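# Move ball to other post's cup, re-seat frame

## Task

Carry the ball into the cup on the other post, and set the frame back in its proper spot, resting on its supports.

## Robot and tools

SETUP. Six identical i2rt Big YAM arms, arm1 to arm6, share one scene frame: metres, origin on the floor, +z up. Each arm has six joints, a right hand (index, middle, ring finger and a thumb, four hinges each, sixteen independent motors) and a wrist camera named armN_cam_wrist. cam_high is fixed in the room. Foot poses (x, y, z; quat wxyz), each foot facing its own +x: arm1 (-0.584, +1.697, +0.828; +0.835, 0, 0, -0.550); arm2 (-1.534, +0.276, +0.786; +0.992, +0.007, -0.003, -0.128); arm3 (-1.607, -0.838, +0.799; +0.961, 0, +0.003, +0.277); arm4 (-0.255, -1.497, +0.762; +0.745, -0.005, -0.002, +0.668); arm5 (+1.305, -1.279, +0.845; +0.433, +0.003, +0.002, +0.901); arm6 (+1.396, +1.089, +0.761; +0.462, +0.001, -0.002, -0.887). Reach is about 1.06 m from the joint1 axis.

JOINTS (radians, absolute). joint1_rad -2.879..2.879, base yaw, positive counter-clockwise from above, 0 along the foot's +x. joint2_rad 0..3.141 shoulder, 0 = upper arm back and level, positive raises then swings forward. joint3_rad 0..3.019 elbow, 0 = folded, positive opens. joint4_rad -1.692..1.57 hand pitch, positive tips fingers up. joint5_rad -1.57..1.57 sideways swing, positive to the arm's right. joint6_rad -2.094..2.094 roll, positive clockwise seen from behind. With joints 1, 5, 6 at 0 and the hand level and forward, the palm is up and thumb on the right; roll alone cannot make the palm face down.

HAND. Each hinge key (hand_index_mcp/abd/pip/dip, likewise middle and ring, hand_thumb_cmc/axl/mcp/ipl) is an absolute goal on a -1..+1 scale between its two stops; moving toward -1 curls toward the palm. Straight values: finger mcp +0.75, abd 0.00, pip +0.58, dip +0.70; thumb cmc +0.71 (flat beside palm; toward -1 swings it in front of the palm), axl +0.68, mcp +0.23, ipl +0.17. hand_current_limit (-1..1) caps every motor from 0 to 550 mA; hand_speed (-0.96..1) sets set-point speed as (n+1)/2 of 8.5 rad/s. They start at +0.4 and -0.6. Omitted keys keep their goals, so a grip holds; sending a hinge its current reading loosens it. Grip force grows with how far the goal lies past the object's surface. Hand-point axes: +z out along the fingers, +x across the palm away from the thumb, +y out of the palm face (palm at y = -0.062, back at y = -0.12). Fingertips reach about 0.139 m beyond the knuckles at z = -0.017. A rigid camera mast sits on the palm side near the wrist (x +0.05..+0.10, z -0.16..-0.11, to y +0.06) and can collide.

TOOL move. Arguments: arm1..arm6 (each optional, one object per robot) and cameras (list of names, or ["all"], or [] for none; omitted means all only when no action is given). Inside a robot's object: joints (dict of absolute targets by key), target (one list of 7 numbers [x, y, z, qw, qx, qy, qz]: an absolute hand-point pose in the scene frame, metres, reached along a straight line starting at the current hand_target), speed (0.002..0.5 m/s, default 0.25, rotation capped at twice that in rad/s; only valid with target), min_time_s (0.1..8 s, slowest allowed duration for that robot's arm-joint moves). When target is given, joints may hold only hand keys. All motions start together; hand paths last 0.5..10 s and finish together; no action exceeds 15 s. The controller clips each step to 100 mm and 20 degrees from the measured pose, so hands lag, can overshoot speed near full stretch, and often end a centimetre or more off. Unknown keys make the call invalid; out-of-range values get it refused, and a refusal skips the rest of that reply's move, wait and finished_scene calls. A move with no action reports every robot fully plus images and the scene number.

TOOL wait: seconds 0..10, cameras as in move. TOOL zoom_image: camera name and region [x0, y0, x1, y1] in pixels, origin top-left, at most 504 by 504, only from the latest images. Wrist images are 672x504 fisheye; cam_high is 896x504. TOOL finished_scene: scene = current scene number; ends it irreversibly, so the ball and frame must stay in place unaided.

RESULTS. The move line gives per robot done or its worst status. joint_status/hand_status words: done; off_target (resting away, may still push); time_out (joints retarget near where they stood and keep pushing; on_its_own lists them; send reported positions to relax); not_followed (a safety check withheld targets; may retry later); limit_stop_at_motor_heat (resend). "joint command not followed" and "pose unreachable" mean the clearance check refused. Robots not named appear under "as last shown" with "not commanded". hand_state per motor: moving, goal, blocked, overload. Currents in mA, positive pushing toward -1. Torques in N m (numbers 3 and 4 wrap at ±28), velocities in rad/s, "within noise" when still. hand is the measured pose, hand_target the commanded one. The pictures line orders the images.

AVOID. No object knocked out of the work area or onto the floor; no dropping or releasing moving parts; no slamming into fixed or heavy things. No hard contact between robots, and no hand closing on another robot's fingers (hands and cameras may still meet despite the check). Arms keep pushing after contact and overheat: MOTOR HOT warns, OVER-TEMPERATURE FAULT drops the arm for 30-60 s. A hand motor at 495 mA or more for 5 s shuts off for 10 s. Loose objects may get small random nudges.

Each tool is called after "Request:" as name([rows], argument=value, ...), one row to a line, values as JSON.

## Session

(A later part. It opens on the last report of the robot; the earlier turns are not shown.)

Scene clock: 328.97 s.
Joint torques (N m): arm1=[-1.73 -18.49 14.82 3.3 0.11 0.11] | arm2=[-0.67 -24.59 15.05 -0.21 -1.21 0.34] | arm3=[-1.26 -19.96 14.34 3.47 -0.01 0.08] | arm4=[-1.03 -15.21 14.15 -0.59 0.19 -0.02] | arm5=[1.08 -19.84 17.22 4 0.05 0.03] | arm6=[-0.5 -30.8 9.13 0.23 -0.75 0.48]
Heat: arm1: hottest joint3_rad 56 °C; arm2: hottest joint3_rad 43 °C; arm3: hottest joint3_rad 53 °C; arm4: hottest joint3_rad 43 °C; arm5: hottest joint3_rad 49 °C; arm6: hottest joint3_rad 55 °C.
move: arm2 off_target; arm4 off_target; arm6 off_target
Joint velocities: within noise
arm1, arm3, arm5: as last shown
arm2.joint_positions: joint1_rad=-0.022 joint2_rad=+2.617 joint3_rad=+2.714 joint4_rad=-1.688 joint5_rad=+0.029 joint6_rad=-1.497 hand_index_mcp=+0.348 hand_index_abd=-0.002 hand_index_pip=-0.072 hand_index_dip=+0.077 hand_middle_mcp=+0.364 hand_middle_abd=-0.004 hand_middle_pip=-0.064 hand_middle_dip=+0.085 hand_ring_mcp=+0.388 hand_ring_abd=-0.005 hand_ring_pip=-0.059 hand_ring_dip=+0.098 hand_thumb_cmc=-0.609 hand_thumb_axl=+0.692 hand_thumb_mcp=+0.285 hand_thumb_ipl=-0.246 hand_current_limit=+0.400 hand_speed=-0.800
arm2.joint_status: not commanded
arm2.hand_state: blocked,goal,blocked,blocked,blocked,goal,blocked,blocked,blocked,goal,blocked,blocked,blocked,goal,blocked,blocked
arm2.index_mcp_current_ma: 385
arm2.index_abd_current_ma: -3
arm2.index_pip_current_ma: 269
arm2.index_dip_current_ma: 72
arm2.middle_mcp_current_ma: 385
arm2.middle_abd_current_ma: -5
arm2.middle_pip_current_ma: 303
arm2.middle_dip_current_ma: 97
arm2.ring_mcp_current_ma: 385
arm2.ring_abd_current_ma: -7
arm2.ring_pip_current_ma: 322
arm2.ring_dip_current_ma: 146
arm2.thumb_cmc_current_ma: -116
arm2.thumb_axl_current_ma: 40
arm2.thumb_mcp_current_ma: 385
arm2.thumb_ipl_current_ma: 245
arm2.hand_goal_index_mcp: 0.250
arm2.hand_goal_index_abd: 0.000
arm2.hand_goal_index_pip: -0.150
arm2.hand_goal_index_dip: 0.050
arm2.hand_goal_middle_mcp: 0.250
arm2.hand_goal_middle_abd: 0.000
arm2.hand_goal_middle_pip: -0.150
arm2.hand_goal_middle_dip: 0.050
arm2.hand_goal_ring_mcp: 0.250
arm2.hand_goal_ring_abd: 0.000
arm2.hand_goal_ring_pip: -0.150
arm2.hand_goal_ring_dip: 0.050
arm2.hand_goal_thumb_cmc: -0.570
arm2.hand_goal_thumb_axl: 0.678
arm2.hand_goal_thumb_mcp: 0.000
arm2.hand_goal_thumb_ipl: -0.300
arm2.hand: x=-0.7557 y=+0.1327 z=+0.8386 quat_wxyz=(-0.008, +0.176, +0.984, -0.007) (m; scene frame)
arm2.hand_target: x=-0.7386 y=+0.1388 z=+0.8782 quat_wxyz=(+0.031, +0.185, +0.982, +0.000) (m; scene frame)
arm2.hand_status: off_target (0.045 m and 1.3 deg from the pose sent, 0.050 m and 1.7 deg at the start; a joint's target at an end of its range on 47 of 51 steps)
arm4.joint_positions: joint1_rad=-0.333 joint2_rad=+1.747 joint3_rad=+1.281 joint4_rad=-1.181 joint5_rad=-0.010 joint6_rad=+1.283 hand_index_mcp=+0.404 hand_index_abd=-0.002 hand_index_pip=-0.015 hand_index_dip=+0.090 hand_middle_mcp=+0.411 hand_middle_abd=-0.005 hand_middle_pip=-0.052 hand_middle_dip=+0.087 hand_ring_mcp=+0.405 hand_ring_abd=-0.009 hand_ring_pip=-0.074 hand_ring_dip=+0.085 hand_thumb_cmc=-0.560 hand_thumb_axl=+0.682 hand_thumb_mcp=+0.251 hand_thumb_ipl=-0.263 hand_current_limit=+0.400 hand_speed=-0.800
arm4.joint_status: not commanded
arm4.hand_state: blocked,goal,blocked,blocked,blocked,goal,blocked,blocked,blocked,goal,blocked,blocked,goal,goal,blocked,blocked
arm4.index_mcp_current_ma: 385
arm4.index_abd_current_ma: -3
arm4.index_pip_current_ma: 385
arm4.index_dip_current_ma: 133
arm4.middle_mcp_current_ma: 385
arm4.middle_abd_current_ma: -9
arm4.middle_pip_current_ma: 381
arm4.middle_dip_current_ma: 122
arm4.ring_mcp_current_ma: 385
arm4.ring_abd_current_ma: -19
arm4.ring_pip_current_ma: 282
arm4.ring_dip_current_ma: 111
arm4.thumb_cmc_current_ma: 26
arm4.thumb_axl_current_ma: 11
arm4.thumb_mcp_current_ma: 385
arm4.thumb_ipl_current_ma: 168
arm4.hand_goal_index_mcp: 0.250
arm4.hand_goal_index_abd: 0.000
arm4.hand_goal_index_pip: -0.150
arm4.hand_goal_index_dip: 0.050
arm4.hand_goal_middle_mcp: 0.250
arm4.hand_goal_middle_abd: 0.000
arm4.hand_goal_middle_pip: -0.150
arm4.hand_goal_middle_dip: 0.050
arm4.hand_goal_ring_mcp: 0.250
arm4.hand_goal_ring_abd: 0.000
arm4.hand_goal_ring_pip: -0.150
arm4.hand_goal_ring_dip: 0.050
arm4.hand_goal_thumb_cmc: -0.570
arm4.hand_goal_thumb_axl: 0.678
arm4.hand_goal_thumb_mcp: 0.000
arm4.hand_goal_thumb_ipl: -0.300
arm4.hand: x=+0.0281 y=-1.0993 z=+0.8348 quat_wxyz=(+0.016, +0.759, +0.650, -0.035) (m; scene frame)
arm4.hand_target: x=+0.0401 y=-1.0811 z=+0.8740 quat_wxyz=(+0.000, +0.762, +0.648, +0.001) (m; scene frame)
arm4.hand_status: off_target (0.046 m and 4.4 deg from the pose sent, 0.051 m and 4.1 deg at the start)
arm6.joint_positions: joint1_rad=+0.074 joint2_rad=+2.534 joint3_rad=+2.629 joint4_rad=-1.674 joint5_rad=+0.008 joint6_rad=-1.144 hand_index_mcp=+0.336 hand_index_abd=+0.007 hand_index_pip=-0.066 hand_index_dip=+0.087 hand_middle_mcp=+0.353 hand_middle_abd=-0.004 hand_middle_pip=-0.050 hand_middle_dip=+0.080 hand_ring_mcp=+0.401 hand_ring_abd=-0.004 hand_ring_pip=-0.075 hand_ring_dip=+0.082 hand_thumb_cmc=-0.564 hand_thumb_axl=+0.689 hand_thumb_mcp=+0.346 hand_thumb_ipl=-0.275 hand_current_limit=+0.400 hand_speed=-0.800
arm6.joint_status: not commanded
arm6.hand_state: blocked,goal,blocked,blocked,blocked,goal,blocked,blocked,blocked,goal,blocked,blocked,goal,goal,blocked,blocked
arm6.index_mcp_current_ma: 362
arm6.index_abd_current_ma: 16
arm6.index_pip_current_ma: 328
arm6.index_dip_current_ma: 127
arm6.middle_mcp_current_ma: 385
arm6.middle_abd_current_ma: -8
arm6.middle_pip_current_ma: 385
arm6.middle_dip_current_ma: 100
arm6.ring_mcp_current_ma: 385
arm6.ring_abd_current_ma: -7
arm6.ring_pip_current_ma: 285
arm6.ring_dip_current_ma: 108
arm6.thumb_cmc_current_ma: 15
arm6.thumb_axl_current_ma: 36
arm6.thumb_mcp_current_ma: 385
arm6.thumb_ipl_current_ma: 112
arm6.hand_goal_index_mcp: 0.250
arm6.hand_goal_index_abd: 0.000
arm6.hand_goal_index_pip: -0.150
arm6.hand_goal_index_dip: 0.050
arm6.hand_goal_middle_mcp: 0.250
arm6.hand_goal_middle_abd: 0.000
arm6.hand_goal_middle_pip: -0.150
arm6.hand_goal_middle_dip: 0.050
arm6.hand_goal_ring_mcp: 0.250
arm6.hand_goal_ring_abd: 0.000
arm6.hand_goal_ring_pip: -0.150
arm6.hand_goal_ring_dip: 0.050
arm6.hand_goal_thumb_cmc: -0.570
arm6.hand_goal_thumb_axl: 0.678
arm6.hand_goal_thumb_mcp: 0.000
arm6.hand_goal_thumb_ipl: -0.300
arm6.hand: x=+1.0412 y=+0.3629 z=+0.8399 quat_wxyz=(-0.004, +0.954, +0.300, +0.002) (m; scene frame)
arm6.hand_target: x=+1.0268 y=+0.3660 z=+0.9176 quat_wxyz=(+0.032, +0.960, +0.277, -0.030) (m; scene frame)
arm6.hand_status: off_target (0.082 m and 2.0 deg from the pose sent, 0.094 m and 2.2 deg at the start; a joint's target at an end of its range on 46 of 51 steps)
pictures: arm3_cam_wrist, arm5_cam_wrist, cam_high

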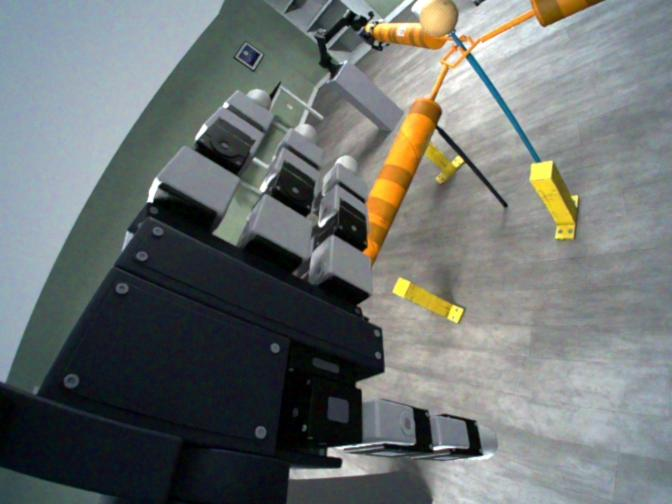

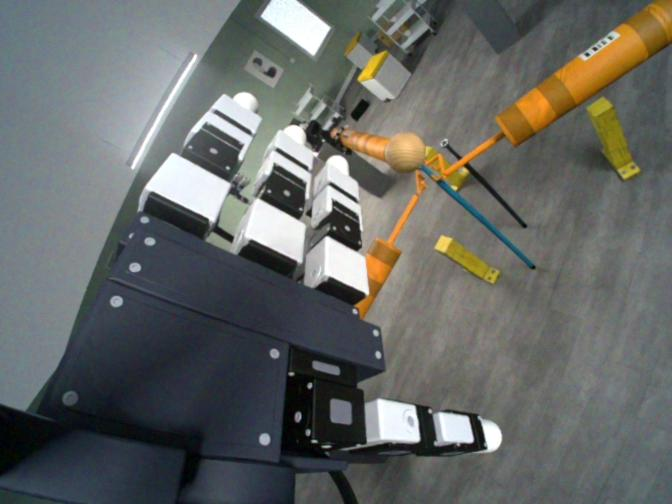

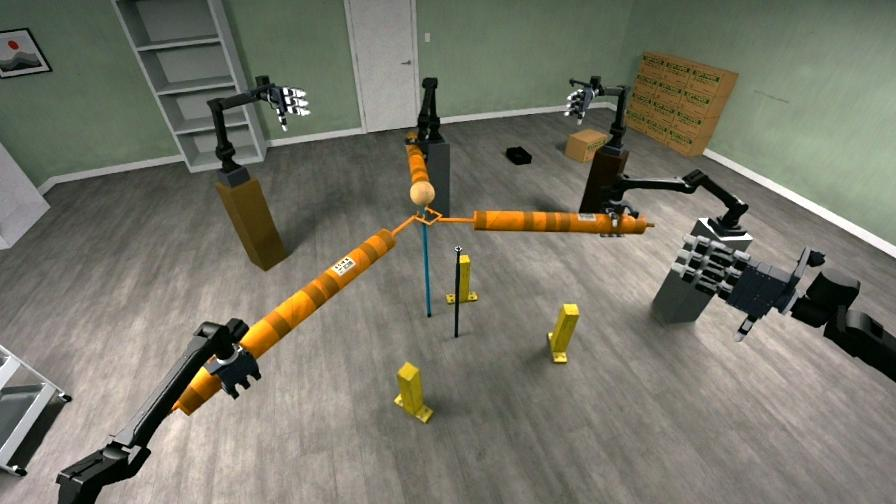

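Request:
move(arm2={"joints": {"joint1_rad": 0.008, "joint2_rad": 2.538, "joint3_rad": 2.787, "joint4_rad": -1.69}, "min_time_s": 1.5}, arm4={"target": [0.051, -1.069, 0.904, 0, 0.7620, 0.6476, 0], "speed": 0.03}, arm6={"joints": {"joint1_rad": 0.072, "joint2_rad": 2.383, "joint3_rad": 2.576, "joint4_rad": -1.69}, "min_time_s": 1.5}, cameras=["cam_high", "arm3_cam_wrist", "arm5_cam_wrist"])

Request:
zoom_image(camera="cam_high", region=[390, 160, 490, 260])

Request:
zoom_image(camera="arm3_cam_wrist", region=[400, 0, 520, 120])

Request:
zoom_image(camera="arm5_cam_wrist", region=[360, 100, 480, 220])

Scene clock: 361.40 s.
Joint torques (N m): arm1=[-1.67 -18.49 14.83 3.32 0.11 0.11] | arm2=[-0.56 -27.87 14.75 0.02 -1.16 0.27] | arm3=[-1.2 -19.84 14.34 3.47 -0.01 0.08] | arm4=[-1.44 -14.8 15.12 -0.39 0.43 0.03] | arm5=[1.08 -19.84 17.2 3.99 0.06 0.04] | arm6=[0.26 -30.27 9.11 0.21 -0.84 0.44]
Heat: arm1: hottest joint3_rad 57 °C; arm2: hottest joint3_rad 47 °C; arm3: hottest joint3_rad 54 °C; arm4: hottest joint3_rad 46 °C; arm5: hottest joint3_rad 49 °C; arm6: hottest joint3_rad 54 °C.
move: arm2 done; arm4 off_target; arm6 done
Joint velocities: within noise
arm1, arm3, arm5: as last shown
arm2.joint_positions: joint1_rad=-0.004 joint2_rad=+2.592 joint3_rad=+2.720 joint4_rad=-1.688 joint5_rad=+0.028 joint6_rad=-1.488 hand_index_mcp=+0.348 hand_index_abd=-0.002 hand_index_pip=-0.072 hand_index_dip=+0.077 hand_middle_mcp=+0.364 hand_middle_abd=-0.004 hand_middle_pip=-0.064 hand_middle_dip=+0.085 hand_ring_mcp=+0.382 hand_ring_abd=-0.010 hand_ring_pip=-0.064 hand_ring_dip=+0.094 hand_thumb_cmc=-0.587 hand_thumb_axl=+0.692 hand_thumb_mcp=+0.285 hand_thumb_ipl=-0.246 hand_current_limit=+0.400 hand_speed=-0.800
arm2.joint_status: all done
arm2.hand_state: blocked,goal,blocked,blocked,blocked,goal,blocked,blocked,blocked,goal,blocked,blocked,goal,goal,blocked,blocked
arm2.index_mcp_current_ma: 385
arm2.index_abd_current_ma: -2
arm2.index_pip_current_ma: 269
arm2.index_dip_current_ma: 72
arm2.middle_mcp_current_ma: 385
arm2.middle_abd_current_ma: -5
arm2.middle_pip_current_ma: 303
arm2.middle_dip_current_ma: 97
arm2.ring_mcp_current_ma: 385
arm2.ring_abd_current_ma: -17
arm2.ring_pip_current_ma: 300
arm2.ring_dip_current_ma: 132
arm2.thumb_cmc_current_ma: -41
arm2.thumb_axl_current_ma: 39
arm2.thumb_mcp_current_ma: 385
arm2.thumb_ipl_current_ma: 242
arm2.hand_goal_index_mcp: 0.250
arm2.hand_goal_index_abd: 0.000
arm2.hand_goal_index_pip: -0.150
arm2.hand_goal_index_dip: 0.050
arm2.hand_goal_middle_mcp: 0.250
arm2.hand_goal_middle_abd: 0.000
arm2.hand_goal_middle_pip: -0.150
arm2.hand_goal_middle_dip: 0.050
arm2.hand_goal_ring_mcp: 0.250
arm2.hand_goal_ring_abd: 0.000
arm2.hand_goal_ring_pip: -0.150
arm2.hand_goal_ring_dip: 0.050
arm2.hand_goal_thumb_cmc: -0.570
arm2.hand_goal_thumb_axl: 0.678
arm2.hand_goal_thumb_mcp: 0.000
arm2.hand_goal_thumb_ipl: -0.300
arm2.hand: x=-0.7497 y=+0.1456 z=+0.8603 quat_wxyz=(+0.007, +0.172, +0.985, -0.008) (m; scene frame)
arm2.hand_target: x=-0.7345 y=+0.1534 z=+0.9326 quat_wxyz=(+0.067, +0.176, +0.982, -0.002) (m; scene frame)
arm2.hand_status: not commanded
arm4.joint_positions: joint1_rad=-0.337 joint2_rad=+1.747 joint3_rad=+1.366 joint4_rad=-1.274 joint5_rad=-0.016 joint6_rad=+1.271 hand_index_mcp=+0.404 hand_index_abd=-0.002 hand_index_pip=-0.032 hand_index_dip=+0.090 hand_middle_mcp=+0.411 hand_middle_abd=-0.005 hand_middle_pip=-0.065 hand_middle_dip=+0.087 hand_ring_mcp=+0.397 hand_ring_abd=-0.009 hand_ring_pip=-0.074 hand_ring_dip=+0.085 hand_thumb_cmc=-0.560 hand_thumb_axl=+0.682 hand_thumb_mcp=+0.251 hand_thumb_ipl=-0.263 hand_current_limit=+0.400 hand_speed=-0.800
arm4.joint_status: not commanded
arm4.hand_state: blocked,goal,blocked,blocked,blocked,goal,blocked,blocked,blocked,goal,blocked,blocked,goal,goal,blocked,blocked
arm4.index_mcp_current_ma: 385
arm4.index_abd_current_ma: -3
arm4.index_pip_current_ma: 385
arm4.index_dip_current_ma: 133
arm4.middle_mcp_current_ma: 385
arm4.middle_abd_current_ma: -9
arm4.middle_pip_current_ma: 325
arm4.middle_dip_current_ma: 122
arm4.ring_mcp_current_ma: 385
arm4.ring_abd_current_ma: -19
arm4.ring_pip_current_ma: 282
arm4.ring_dip_current_ma: 111
arm4.thumb_cmc_current_ma: 26
arm4.thumb_axl_current_ma: 10
arm4.thumb_mcp_current_ma: 385
arm4.thumb_ipl_current_ma: 168
arm4.hand_goal_index_mcp: 0.250
arm4.hand_goal_index_abd: 0.000
arm4.hand_goal_index_pip: -0.150
arm4.hand_goal_index_dip: 0.050
arm4.hand_goal_middle_mcp: 0.250
arm4.hand_goal_middle_abd: 0.000
arm4.hand_goal_middle_pip: -0.150
arm4.hand_goal_middle_dip: 0.050
arm4.hand_goal_ring_mcp: 0.250
arm4.hand_goal_ring_abd: 0.000
arm4.hand_goal_ring_pip: -0.150
arm4.hand_goal_ring_dip: 0.050
arm4.hand_goal_thumb_cmc: -0.570
arm4.hand_goal_thumb_axl: 0.678
arm4.hand_goal_thumb_mcp: 0.000
arm4.hand_goal_thumb_ipl: -0.300
arm4.hand: x=+0.0336 y=-1.0885 z=+0.8639 quat_wxyz=(+0.015, +0.756, +0.653, -0.040) (m; scene frame)
arm4.hand_target: x=+0.0497 y=-1.0713 z=+0.9043 quat_wxyz=(+0.000, +0.762, +0.648, +0.001) (m; scene frame)
arm4.hand_status: off_target (0.048 m and 4.9 deg from the pose sent, 0.079 m and 4.4 deg at the start)
arm6.joint_positions: joint1_rad=+0.079 joint2_rad=+2.471 joint3_rad=+2.561 joint4_rad=-1.674 joint5_rad=+0.010 joint6_rad=-1.140 hand_index_mcp=+0.336 hand_index_abd=+0.007 hand_index_pip=-0.072 hand_index_dip=+0.086 hand_middle_mcp=+0.353 hand_middle_abd=-0.004 hand_middle_pip=-0.055 hand_middle_dip=+0.080 hand_ring_mcp=+0.401 hand_ring_abd=-0.003 hand_ring_pip=-0.075 hand_ring_dip=+0.082 hand_thumb_cmc=-0.575 hand_thumb_axl=+0.689 hand_thumb_mcp=+0.344 hand_thumb_ipl=-0.275 hand_current_limit=+0.400 hand_speed=-0.800
arm6.joint_status: all done
joint sent to its limit — arm6.joint4_rad, lower limit.
arm6.hand_state: blocked,goal,blocked,blocked,blocked,goal,blocked,blocked,blocked,goal,blocked,blocked,goal,goal,blocked,blocked
arm6.index_mcp_current_ma: 362
arm6.index_abd_current_ma: 16
arm6.index_pip_current_ma: 303
arm6.index_dip_current_ma: 122
arm6.middle_mcp_current_ma: 385
arm6.middle_abd_current_ma: -8
arm6.middle_pip_current_ma: 379
arm6.middle_dip_current_ma: 100
arm6.ring_mcp_current_ma: 385
arm6.ring_abd_current_ma: -5
arm6.ring_pip_current_ma: 285
arm6.ring_dip_current_ma: 107
arm6.thumb_cmc_current_ma: -11
arm6.thumb_axl_current_ma: 36
arm6.thumb_mcp_current_ma: 385
arm6.thumb_ipl_current_ma: 112
arm6.hand_goal_index_mcp: 0.250
arm6.hand_goal_index_abd: 0.000
arm6.hand_goal_index_pip: -0.150
arm6.hand_goal_index_dip: 0.050
arm6.hand_goal_middle_mcp: 0.250
arm6.hand_goal_middle_abd: 0.000
arm6.hand_goal_middle_pip: -0.150
arm6.hand_goal_middle_dip: 0.050
arm6.hand_goal_ring_mcp: 0.250
arm6.hand_goal_ring_abd: 0.000
arm6.hand_goal_ring_pip: -0.150
arm6.hand_goal_ring_dip: 0.050
arm6.hand_goal_thumb_cmc: -0.570
arm6.hand_goal_thumb_axl: 0.678
arm6.hand_goal_thumb_mcp: 0.000
arm6.hand_goal_thumb_ipl: -0.300
arm6.hand: x=+1.0498 y=+0.3716 z=+0.8593 quat_wxyz=(-0.006, +0.954, +0.300, +0.004) (m; scene frame)
arm6.hand_target: x=+1.0440 y=+0.3725 z=+0.9343 quat_wxyz=(+0.029, +0.958, +0.284, -0.027) (m; scene frame)
arm6.hand_status: not commanded
pictures: arm3_cam_wrist, arm5_cam_wrist, cam_high

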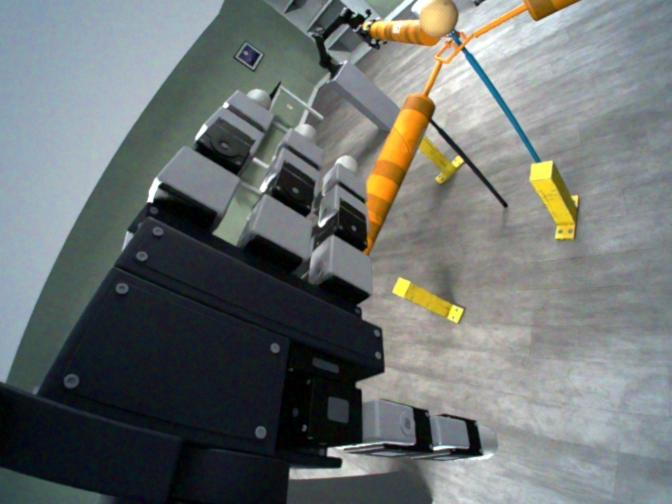

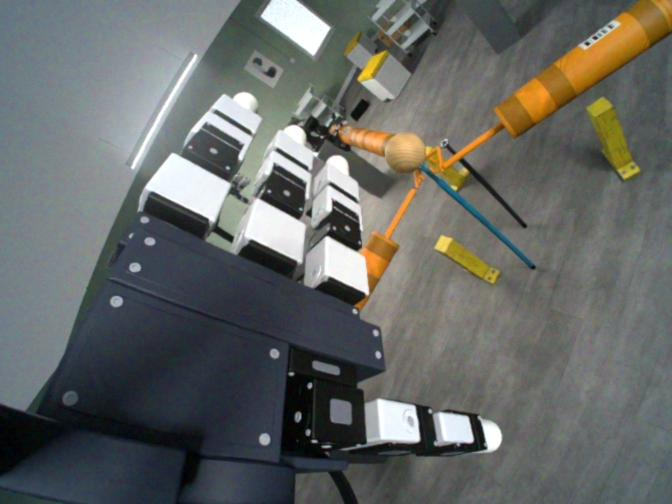

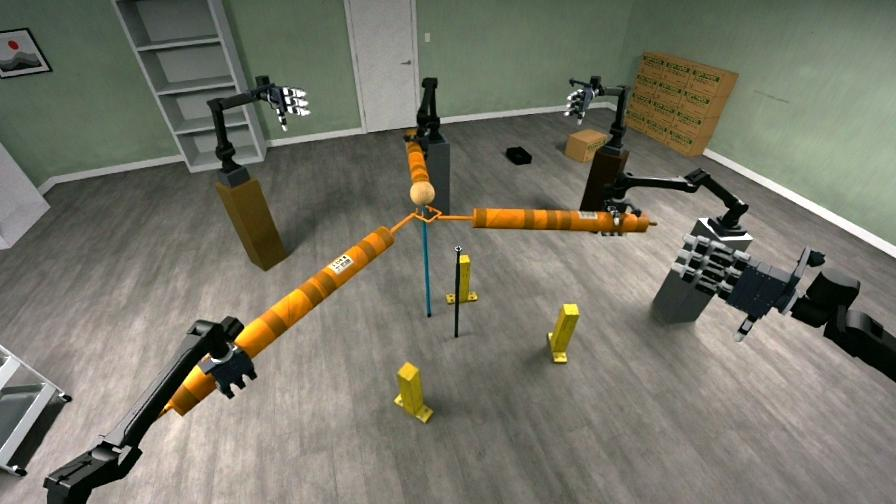

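Scaled by 5.040 from the camera's 896x504 image, which has a finer 1280x720 frame.

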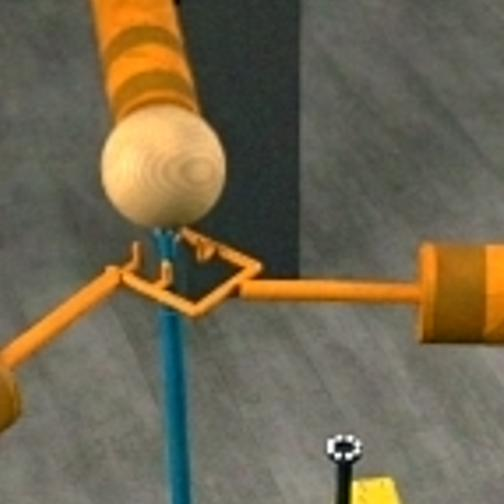

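Scaled by 4.200 from the camera's 672x504 image, which has a finer 960x720 frame.

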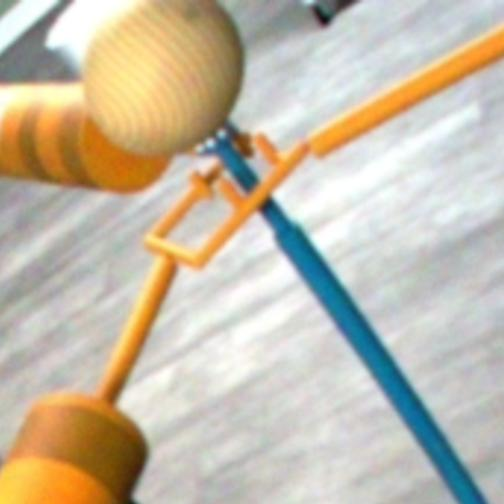

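Scaled by 4.200 from the camera's 672x504 image, which has a finer 960x720 frame.

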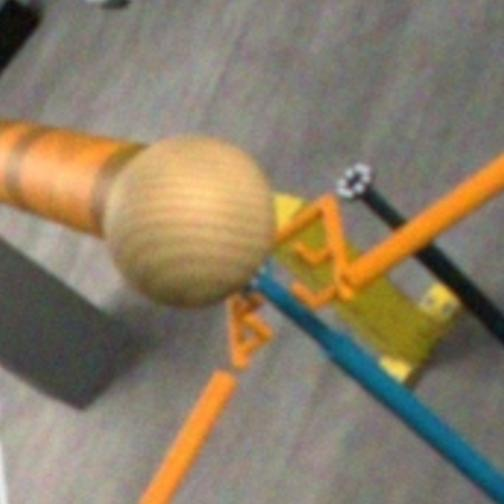

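Request:
move(arm2={"joints": {"joint1_rad": 0.014, "joint2_rad": 2.451, "joint3_rad": 2.76, "joint4_rad": -1.69}, "min_time_s": 2.0}, arm4={"target": [0.053, -1.068, 0.937, 0, 0.7620, 0.6476, 0], "speed": 0.022}, arm6={"joints": {"joint1_rad": 0.073, "joint2_rad": 2.292, "joint3_rad": 2.54, "joint4_rad": -1.69}, "min_time_s": 2.0}, cameras=["cam_high", "arm3_cam_wrist", "arm5_cam_wrist"])

Request:
zoom_image(camera="cam_high", region=[390, 160, 490, 260])

Request:
zoom_image(camera="arm3_cam_wrist", region=[400, 0, 520, 120])

Request:
zoom_image(camera="arm5_cam_wrist", region=[360, 100, 480, 220])

Scene clock: 383.57 s.
Joint torques (N m): arm1=[-1.73 -18.49 14.82 3.3 0.11 0.12] | arm2=[-0.73 -29.33 12.53 0.27 -1.08 0.32] | arm3=[-1.2 -19.84 14.32 3.47 -0.01 0.09] | arm4=[-1.2 -16.15 15.31 -0.53 0.53 0.11] | arm5=[1.08 -19.78 17.24 3.99 0.05 0.03] | arm6=[0.15 -31.15 9.52 0.42 -0.95 0.41]
Heat: arm1: hottest joint3_rad 57 °C; arm2: hottest joint3_rad 47 °C; arm3: hottest joint3_rad 54 °C; arm4: hottest joint3_rad 48 °C; arm5: hottest joint3_rad 50 °C; arm6: hottest joint3_rad 52 °C.
move: arm2 done; arm4 off_target; arm6 done
Joint velocities: arm1=[within noise] | arm2=[within noise] | arm3=[0.005 -0.005 -0.012 -0.007 -0.168 -0.051] | arm4=[within noise] | arm5=[within noise] | arm6=[within noise]
arm1, arm3, arm5: as last shown
arm2.joint_positions: joint1_rad=+0.004 joint2_rad=+2.529 joint3_rad=+2.720 joint4_rad=-1.690 joint5_rad=+0.026 joint6_rad=-1.492 hand_index_mcp=+0.355 hand_index_abd=-0.014 hand_index_pip=-0.072 hand_index_dip=+0.078 hand_middle_mcp=+0.344 hand_middle_abd=-0.006 hand_middle_pip=-0.066 hand_middle_dip=+0.085 hand_ring_mcp=+0.344 hand_ring_abd=-0.010 hand_ring_pip=-0.077 hand_ring_dip=+0.085 hand_thumb_cmc=-0.544 hand_thumb_axl=+0.683 hand_thumb_mcp=+0.285 hand_thumb_ipl=-0.259 hand_current_limit=+0.400 hand_speed=-0.800
arm2.joint_status: all done
arm2.hand_state: blocked,goal,blocked,blocked,blocked,goal,blocked,blocked,blocked,goal,blocked,blocked,blocked,goal,blocked,blocked
arm2.index_mcp_current_ma: 385
arm2.index_abd_current_ma: -25
arm2.index_pip_current_ma: 269
arm2.index_dip_current_ma: 76
arm2.middle_mcp_current_ma: 363
arm2.middle_abd_current_ma: -10
arm2.middle_pip_current_ma: 294
arm2.middle_dip_current_ma: 97
arm2.ring_mcp_current_ma: 363
arm2.ring_abd_current_ma: -17
arm2.ring_pip_current_ma: 245
arm2.ring_dip_current_ma: 98
arm2.thumb_cmc_current_ma: 69
arm2.thumb_axl_current_ma: 10
arm2.thumb_mcp_current_ma: 385
arm2.thumb_ipl_current_ma: 173
arm2.hand_goal_index_mcp: 0.250
arm2.hand_goal_index_abd: 0.000
arm2.hand_goal_index_pip: -0.150
arm2.hand_goal_index_dip: 0.050
arm2.hand_goal_middle_mcp: 0.250
arm2.hand_goal_middle_abd: 0.000
arm2.hand_goal_middle_pip: -0.150
arm2.hand_goal_middle_dip: 0.050
arm2.hand_goal_ring_mcp: 0.250
arm2.hand_goal_ring_abd: 0.000
arm2.hand_goal_ring_pip: -0.150
arm2.hand_goal_ring_dip: 0.050
arm2.hand_goal_thumb_cmc: -0.570
arm2.hand_goal_thumb_axl: 0.678
arm2.hand_goal_thumb_mcp: 0.000
arm2.hand_goal_thumb_ipl: -0.300
arm2.on_its_own: hand_middle_mcp moved -0.020 toward your old target +0.250; hand_ring_mcp moved -0.038 toward your old target +0.250
arm2.hand: x=-0.7477 y=+0.1517 z=+0.9095 quat_wxyz=(+0.038, +0.166, +0.985, -0.009) (m; scene frame)
arm2.hand_target: x=-0.7411 y=+0.1590 z=+0.9885 quat_wxyz=(+0.097, +0.173, +0.980, -0.004) (m; scene frame)
arm2.hand_status: not commanded
arm4.joint_positions: joint1_rad=-0.342 joint2_rad=+1.747 joint3_rad=+1.432 joint4_rad=-1.351 joint5_rad=-0.020 joint6_rad=+1.259 hand_index_mcp=+0.404 hand_index_abd=-0.005 hand_index_pip=-0.032 hand_index_dip=+0.090 hand_middle_mcp=+0.411 hand_middle_abd=-0.008 hand_middle_pip=-0.074 hand_middle_dip=+0.087 hand_ring_mcp=+0.386 hand_ring_abd=-0.010 hand_ring_pip=-0.080 hand_ring_dip=+0.078 hand_thumb_cmc=-0.546 hand_thumb_axl=+0.682 hand_thumb_mcp=+0.251 hand_thumb_ipl=-0.263 hand_current_limit=+0.400 hand_speed=-0.800
arm4.joint_status: not commanded
arm4.hand_state: blocked,goal,blocked,blocked,blocked,goal,blocked,blocked,blocked,goal,blocked,blocked,blocked,goal,blocked,blocked
arm4.index_mcp_current_ma: 385
arm4.index_abd_current_ma: -10
arm4.index_pip_current_ma: 385
arm4.index_dip_current_ma: 133
arm4.middle_mcp_current_ma: 385
arm4.middle_abd_current_ma: -16
arm4.middle_pip_current_ma: 282
arm4.middle_dip_current_ma: 122
arm4.ring_mcp_current_ma: 385
arm4.ring_abd_current_ma: -22
arm4.ring_pip_current_ma: 254
arm4.ring_dip_current_ma: 86
arm4.thumb_cmc_current_ma: 73
arm4.thumb_axl_current_ma: 10
arm4.thumb_mcp_current_ma: 385
arm4.thumb_ipl_current_ma: 168
arm4.hand_goal_index_mcp: 0.250
arm4.hand_goal_index_abd: 0.000
arm4.hand_goal_index_pip: -0.150
arm4.hand_goal_index_dip: 0.050
arm4.hand_goal_middle_mcp: 0.250
arm4.hand_goal_middle_abd: 0.000
arm4.hand_goal_middle_pip: -0.150
arm4.hand_goal_middle_dip: 0.050
arm4.hand_goal_ring_mcp: 0.250
arm4.hand_goal_ring_abd: 0.000
arm4.hand_goal_ring_pip: -0.150
arm4.hand_goal_ring_dip: 0.050
arm4.hand_goal_thumb_cmc: -0.570
arm4.hand_goal_thumb_axl: 0.678
arm4.hand_goal_thumb_mcp: 0.000
arm4.hand_goal_thumb_ipl: -0.300
arm4.hand: x=+0.0379 y=-1.0836 z=+0.8873 quat_wxyz=(+0.015, +0.754, +0.655, -0.046) (m; scene frame)
arm4.hand_target: x=+0.0515 y=-1.0708 z=+0.9366 quat_wxyz=(+0.000, +0.762, +0.648, +0.000) (m; scene frame)
arm4.hand_status: off_target (0.054 m and 5.6 deg from the pose sent, 0.078 m and 4.9 deg at the start)
arm6.joint_positions: joint1_rad=+0.082 joint2_rad=+2.398 joint3_rad=+2.521 joint4_rad=-1.679 joint5_rad=+0.012 joint6_rad=-1.137 hand_index_mcp=+0.337 hand_index_abd=+0.004 hand_index_pip=-0.072 hand_index_dip=+0.086 hand_middle_mcp=+0.353 hand_middle_abd=-0.002 hand_middle_pip=-0.064 hand_middle_dip=+0.080 hand_ring_mcp=+0.394 hand_ring_abd=-0.001 hand_ring_pip=-0.091 hand_ring_dip=+0.076 hand_thumb_cmc=-0.569 hand_thumb_axl=+0.689 hand_thumb_mcp=+0.343 hand_thumb_ipl=-0.275 hand_current_limit=+0.400 hand_speed=-0.800
arm6.joint_status: all done
joint sent to its limit — arm6.joint4_rad, lower limit.
arm6.hand_state: blocked,goal,blocked,blocked,blocked,goal,blocked,blocked,blocked,goal,blocked,blocked,goal,goal,blocked,blocked
arm6.index_mcp_current_ma: 367
arm6.index_abd_current_ma: 9
arm6.index_pip_current_ma: 303
arm6.index_dip_current_ma: 122
arm6.middle_mcp_current_ma: 385
arm6.middle_abd_current_ma: -4
arm6.middle_pip_current_ma: 336
arm6.middle_dip_current_ma: 100
arm6.ring_mcp_current_ma: 385
arm6.ring_abd_current_ma: -2
arm6.ring_pip_current_ma: 216
arm6.ring_dip_current_ma: 84
arm6.thumb_cmc_current_ma: 3
arm6.thumb_axl_current_ma: 36
arm6.thumb_mcp_current_ma: 385
arm6.thumb_ipl_current_ma: 112
arm6.hand_goal_index_mcp: 0.250
arm6.hand_goal_index_abd: 0.000
arm6.hand_goal_index_pip: -0.150
arm6.hand_goal_index_dip: 0.050
arm6.hand_goal_middle_mcp: 0.250
arm6.hand_goal_middle_abd: 0.000
arm6.hand_goal_middle_pip: -0.150
arm6.hand_goal_middle_dip: 0.050
arm6.hand_goal_ring_mcp: 0.250
arm6.hand_goal_ring_abd: 0.000
arm6.hand_goal_ring_pip: -0.150
arm6.hand_goal_ring_dip: 0.050
arm6.hand_goal_thumb_cmc: -0.570
arm6.hand_goal_thumb_axl: 0.678
arm6.hand_goal_thumb_mcp: 0.000
arm6.hand_goal_thumb_ipl: -0.300
arm6.hand: x=+1.0552 y=+0.3784 z=+0.8973 quat_wxyz=(+0.002, +0.954, +0.300, -0.008) (m; scene frame)
arm6.hand_target: x=+1.0506 y=+0.3824 z=+0.9878 quat_wxyz=(+0.048, +0.956, +0.284, -0.047) (m; scene frame)
arm6.hand_status: not commanded
pictures: arm3_cam_wrist, arm5_cam_wrist, cam_high

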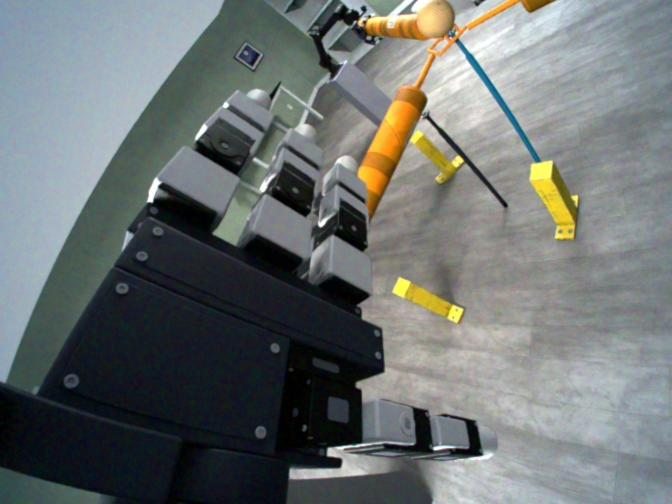

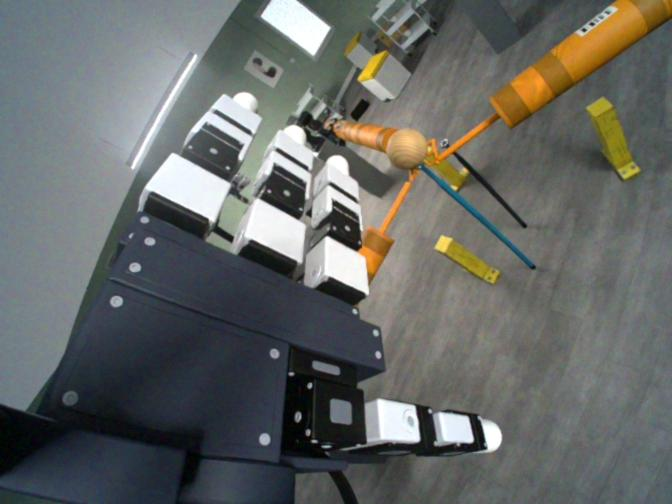

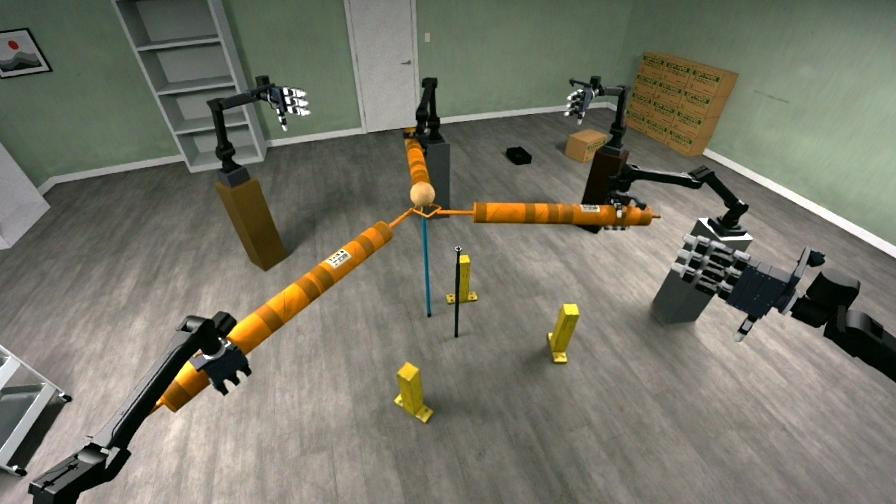

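Scaled by 5.040 from the camera's 896x504 image, which has a finer 1280x720 frame.

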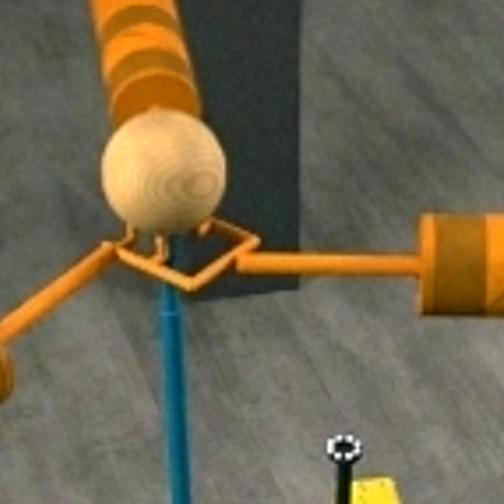

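Scaled by 4.200 from the camera's 672x504 image, which has a finer 960x720 frame.

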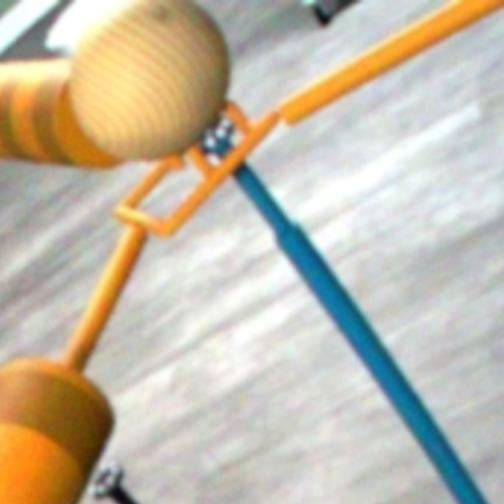

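Scaled by 4.200 from the camera's 672x504 image, which has a finer 960x720 frame.

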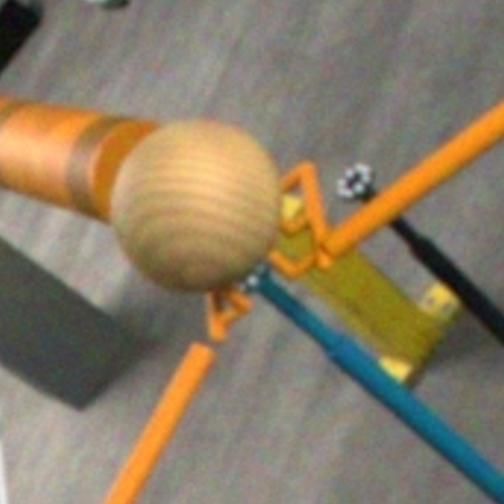

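Request:
move(arm2={"target": [-0.781, 0.234, 0.992, 0, 0.1790, 0.9838, 0], "speed": 0.06}, arm4={"target": [0.0115, -0.996, 0.952, 0, 0.7620, 0.6476, 0], "speed": 0.06}, arm6={"target": [1.011, 0.457, 0.990, 0, 0.9590, 0.2834, 0], "speed": 0.06}, cameras=["cam_high", "arm3_cam_wrist"])

Request:
zoom_image(camera="cam_high", region=[390, 160, 490, 260])

Scene clock: 397.17 s.
Joint torques (N m): arm1=[-1.73 -18.55 14.82 3.32 0.11 0.11] | arm2=[5.25 -28.92 7.99 -2.93 -1.87 0.86] | arm3=[-1.26 -19.9 14.32 3.47 -0.01 0.08] | arm4=[5.19 -15.74 21.38 0.76 -0.17 0.47] | arm5=[1.08 -19.78 17.2 3.97 0.05 0.03] | arm6=[-4.66 -31.27 7.41 -1.95 -0.26 -0.55]
Heat: arm1: hottest joint3_rad 57 °C; arm2: hottest joint3_rad 46 °C; arm3: hottest joint3_rad 54 °C; arm4: hottest joint3_rad 48 °C; arm5: hottest joint3_rad 50 °C; arm6: hottest joint3_rad 51 °C.
move: arm2 off_target; arm4 off_target; arm6 off_target
Joint velocities: within noise
arm1, arm3, arm5: as last shown
arm2.joint_positions: joint1_rad=+0.014 joint2_rad=+2.371 joint3_rad=+2.483 joint4_rad=-1.619 joint5_rad=+0.047 joint6_rad=-1.450 hand_index_mcp=+0.348 hand_index_abd=+0.018 hand_index_pip=-0.017 hand_index_dip=+0.114 hand_middle_mcp=+0.344 hand_middle_abd=+0.027 hand_middle_pip=-0.048 hand_middle_dip=+0.112 hand_ring_mcp=+0.345 hand_ring_abd=+0.020 hand_ring_pip=-0.073 hand_ring_dip=+0.091 hand_thumb_cmc=-0.536 hand_thumb_axl=+0.685 hand_thumb_mcp=+0.269 hand_thumb_ipl=-0.261 hand_current_limit=+0.400 hand_speed=-0.800
arm2.joint_status: not commanded
arm2.hand_state: blocked,goal,blocked,blocked,blocked,blocked,blocked,blocked,blocked,goal,blocked,blocked,blocked,goal,blocked,blocked
arm2.index_mcp_current_ma: 382
arm2.index_abd_current_ma: 36
arm2.index_pip_current_ma: 385
arm2.index_dip_current_ma: 209
arm2.middle_mcp_current_ma: 363
arm2.middle_abd_current_ma: 60
arm2.middle_pip_current_ma: 374
arm2.middle_dip_current_ma: 200
arm2.ring_mcp_current_ma: 369
arm2.ring_abd_current_ma: 40
arm2.ring_pip_current_ma: 261
arm2.ring_dip_current_ma: 120
arm2.thumb_cmc_current_ma: 96
arm2.thumb_axl_current_ma: 15
arm2.thumb_mcp_current_ma: 385
arm2.thumb_ipl_current_ma: 165
arm2.hand_goal_index_mcp: 0.250
arm2.hand_goal_index_abd: 0.000
arm2.hand_goal_index_pip: -0.150
arm2.hand_goal_index_dip: 0.050
arm2.hand_goal_middle_mcp: 0.250
arm2.hand_goal_middle_abd: 0.000
arm2.hand_goal_middle_pip: -0.150
arm2.hand_goal_middle_dip: 0.050
arm2.hand_goal_ring_mcp: 0.250
arm2.hand_goal_ring_abd: 0.000
arm2.hand_goal_ring_pip: -0.150
arm2.hand_goal_ring_dip: 0.050
arm2.hand_goal_thumb_cmc: -0.570
arm2.hand_goal_thumb_axl: 0.678
arm2.hand_goal_thumb_mcp: 0.000
arm2.hand_goal_thumb_ipl: -0.300
arm2.hand: x=-0.7709 y=+0.1599 z=+0.9305 quat_wxyz=(+0.033, +0.182, +0.983, -0.018) (m; scene frame)
arm2.hand_target: x=-0.7816 y=+0.2297 z=+0.9879 quat_wxyz=(+0.034, +0.181, +0.983, +0.002) (m; scene frame)
arm2.hand_status: off_target (0.097 m and 4.4 deg from the pose sent, 0.121 m and 4.7 deg at the start; a joint's target at an end of its range on 57 of 64 steps)
arm4.joint_positions: joint1_rad=-0.302 joint2_rad=+1.832 joint3_rad=+1.550 joint4_rad=-1.475 joint5_rad=-0.011 joint6_rad=+1.341 hand_index_mcp=+0.404 hand_index_abd=-0.011 hand_index_pip=+0.006 hand_index_dip=+0.118 hand_middle_mcp=+0.400 hand_middle_abd=+0.006 hand_middle_pip=-0.082 hand_middle_dip=+0.096 hand_ring_mcp=+0.325 hand_ring_abd=+0.004 hand_ring_pip=-0.088 hand_ring_dip=+0.072 hand_thumb_cmc=-0.522 hand_thumb_axl=+0.685 hand_thumb_mcp=+0.250 hand_thumb_ipl=-0.264 hand_current_limit=+0.400 hand_speed=-0.800
arm4.joint_status: not commanded
arm4.hand_state: blocked,goal,blocked,blocked,blocked,goal,blocked,blocked,blocked,goal,blocked,blocked,blocked,goal,blocked,blocked
arm4.index_mcp_current_ma: 385
arm4.index_abd_current_ma: -23
arm4.index_pip_current_ma: 385
arm4.index_dip_current_ma: 247
arm4.middle_mcp_current_ma: 385
arm4.middle_abd_current_ma: 12
arm4.middle_pip_current_ma: 246
arm4.middle_dip_current_ma: 154
arm4.ring_mcp_current_ma: 298
arm4.ring_abd_current_ma: 7
arm4.ring_pip_current_ma: 221
arm4.ring_dip_current_ma: 66
arm4.thumb_cmc_current_ma: 168
arm4.thumb_axl_current_ma: 22
arm4.thumb_mcp_current_ma: 385
arm4.thumb_ipl_current_ma: 164
arm4.hand_goal_index_mcp: 0.250
arm4.hand_goal_index_abd: 0.000
arm4.hand_goal_index_pip: -0.150
arm4.hand_goal_index_dip: 0.050
arm4.hand_goal_middle_mcp: 0.250
arm4.hand_goal_middle_abd: 0.000
arm4.hand_goal_middle_pip: -0.150
arm4.hand_goal_middle_dip: 0.050
arm4.hand_goal_ring_mcp: 0.250
arm4.hand_goal_ring_abd: 0.000
arm4.hand_goal_ring_pip: -0.150
arm4.hand_goal_ring_dip: 0.050
arm4.hand_goal_thumb_cmc: -0.570
arm4.hand_goal_thumb_axl: 0.678
arm4.hand_goal_thumb_mcp: 0.000
arm4.hand_goal_thumb_ipl: -0.300
arm4.on_its_own: hand_ring_mcp moved -0.061 toward your old target +0.250
arm4.hand: x=+0.0240 y=-1.0689 z=+0.8914 quat_wxyz=(+0.042, +0.765, +0.637, -0.084) (m; scene frame)
arm4.hand_target: x=+0.0062 y=-1.0064 z=+0.9538 quat_wxyz=(-0.006, +0.761, +0.649, -0.002) (m; scene frame)
arm4.hand_status: off_target (0.096 m and 10.8 deg from the pose sent, 0.112 m and 5.6 deg at the start)
arm6.joint_positions: joint1_rad=+0.051 joint2_rad=+2.328 joint3_rad=+2.392 joint4_rad=-1.609 joint5_rad=-0.003 joint6_rad=-1.125 hand_index_mcp=+0.337 hand_index_abd=+0.028 hand_index_pip=-0.062 hand_index_dip=+0.116 hand_middle_mcp=+0.355 hand_middle_abd=+0.022 hand_middle_pip=-0.064 hand_middle_dip=+0.094 hand_ring_mcp=+0.392 hand_ring_abd=+0.013 hand_ring_pip=-0.091 hand_ring_dip=+0.077 hand_thumb_cmc=-0.571 hand_thumb_axl=+0.689 hand_thumb_mcp=+0.341 hand_thumb_ipl=-0.264 hand_current_limit=+0.400 hand_speed=-0.800
arm6.joint_status: not commanded
arm6.hand_state: blocked,blocked,blocked,blocked,blocked,blocked,blocked,blocked,blocked,goal,blocked,blocked,goal,goal,blocked,blocked
arm6.index_mcp_current_ma: 367
arm6.index_abd_current_ma: 77
arm6.index_pip_current_ma: 348
arm6.index_dip_current_ma: 248
arm6.middle_mcp_current_ma: 385
arm6.middle_abd_current_ma: 58
arm6.middle_pip_current_ma: 336
arm6.middle_dip_current_ma: 155
arm6.ring_mcp_current_ma: 385
arm6.ring_abd_current_ma: 30
arm6.ring_pip_current_ma: 216
arm6.ring_dip_current_ma: 88
arm6.thumb_cmc_current_ma: -2
arm6.thumb_axl_current_ma: 36
arm6.thumb_mcp_current_ma: 385
arm6.thumb_ipl_current_ma: 174
arm6.hand_goal_index_mcp: 0.250
arm6.hand_goal_index_abd: 0.000
arm6.hand_goal_index_pip: -0.150
arm6.hand_goal_index_dip: 0.050
arm6.hand_goal_middle_mcp: 0.250
arm6.hand_goal_middle_abd: 0.000
arm6.hand_goal_middle_pip: -0.150
arm6.hand_goal_middle_dip: 0.050
arm6.hand_goal_ring_mcp: 0.250
arm6.hand_goal_ring_abd: 0.000
arm6.hand_goal_ring_pip: -0.150
arm6.hand_goal_ring_dip: 0.050
arm6.hand_goal_thumb_cmc: -0.570
arm6.hand_goal_thumb_axl: 0.678
arm6.hand_goal_thumb_mcp: 0.000
arm6.hand_goal_thumb_ipl: -0.300
arm6.hand: x=+1.0401 y=+0.3961 z=+0.8992 quat_wxyz=(+0.012, +0.960, +0.279, -0.007) (m; scene frame)
arm6.hand_target: x=+1.0158 y=+0.4431 z=+0.9732 quat_wxyz=(+0.019, +0.960, +0.279, -0.019) (m; scene frame)
arm6.hand_status: off_target (0.113 m and 1.6 deg from the pose sent, 0.129 m and 2.1 deg at the start; pose on its path clipped on 27 of 64 steps; a joint's target at an end of its range on 59 of 64 steps)
pictures: arm3_cam_wrist, cam_high

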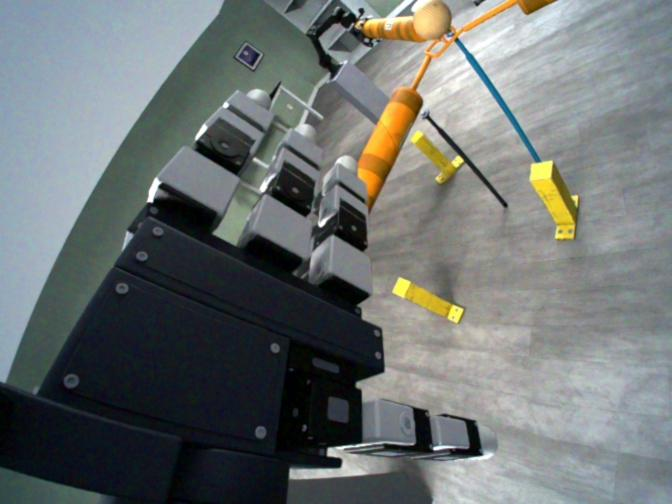

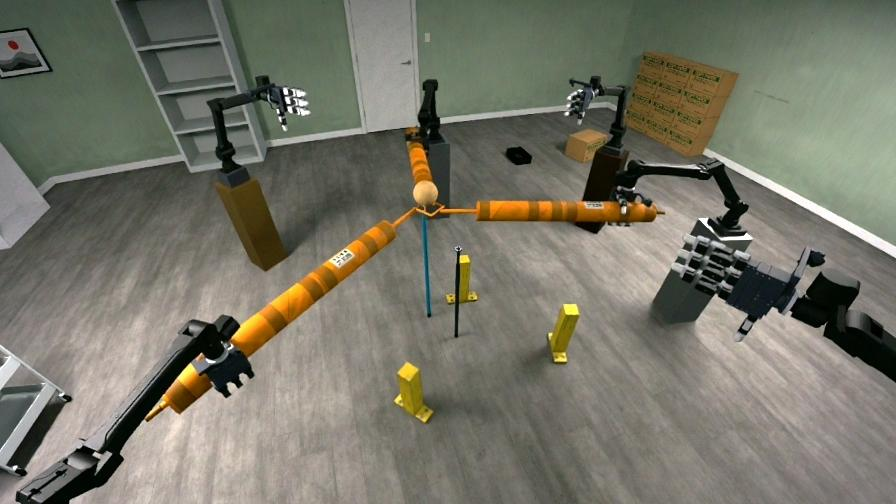

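Scaled by 5.040 from the camera's 896x504 image, which has a finer 1280x720 frame.

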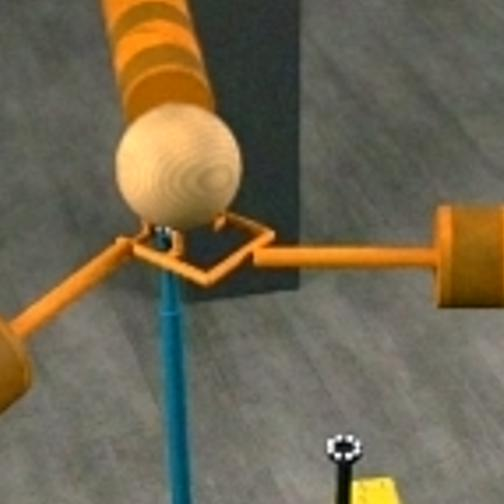

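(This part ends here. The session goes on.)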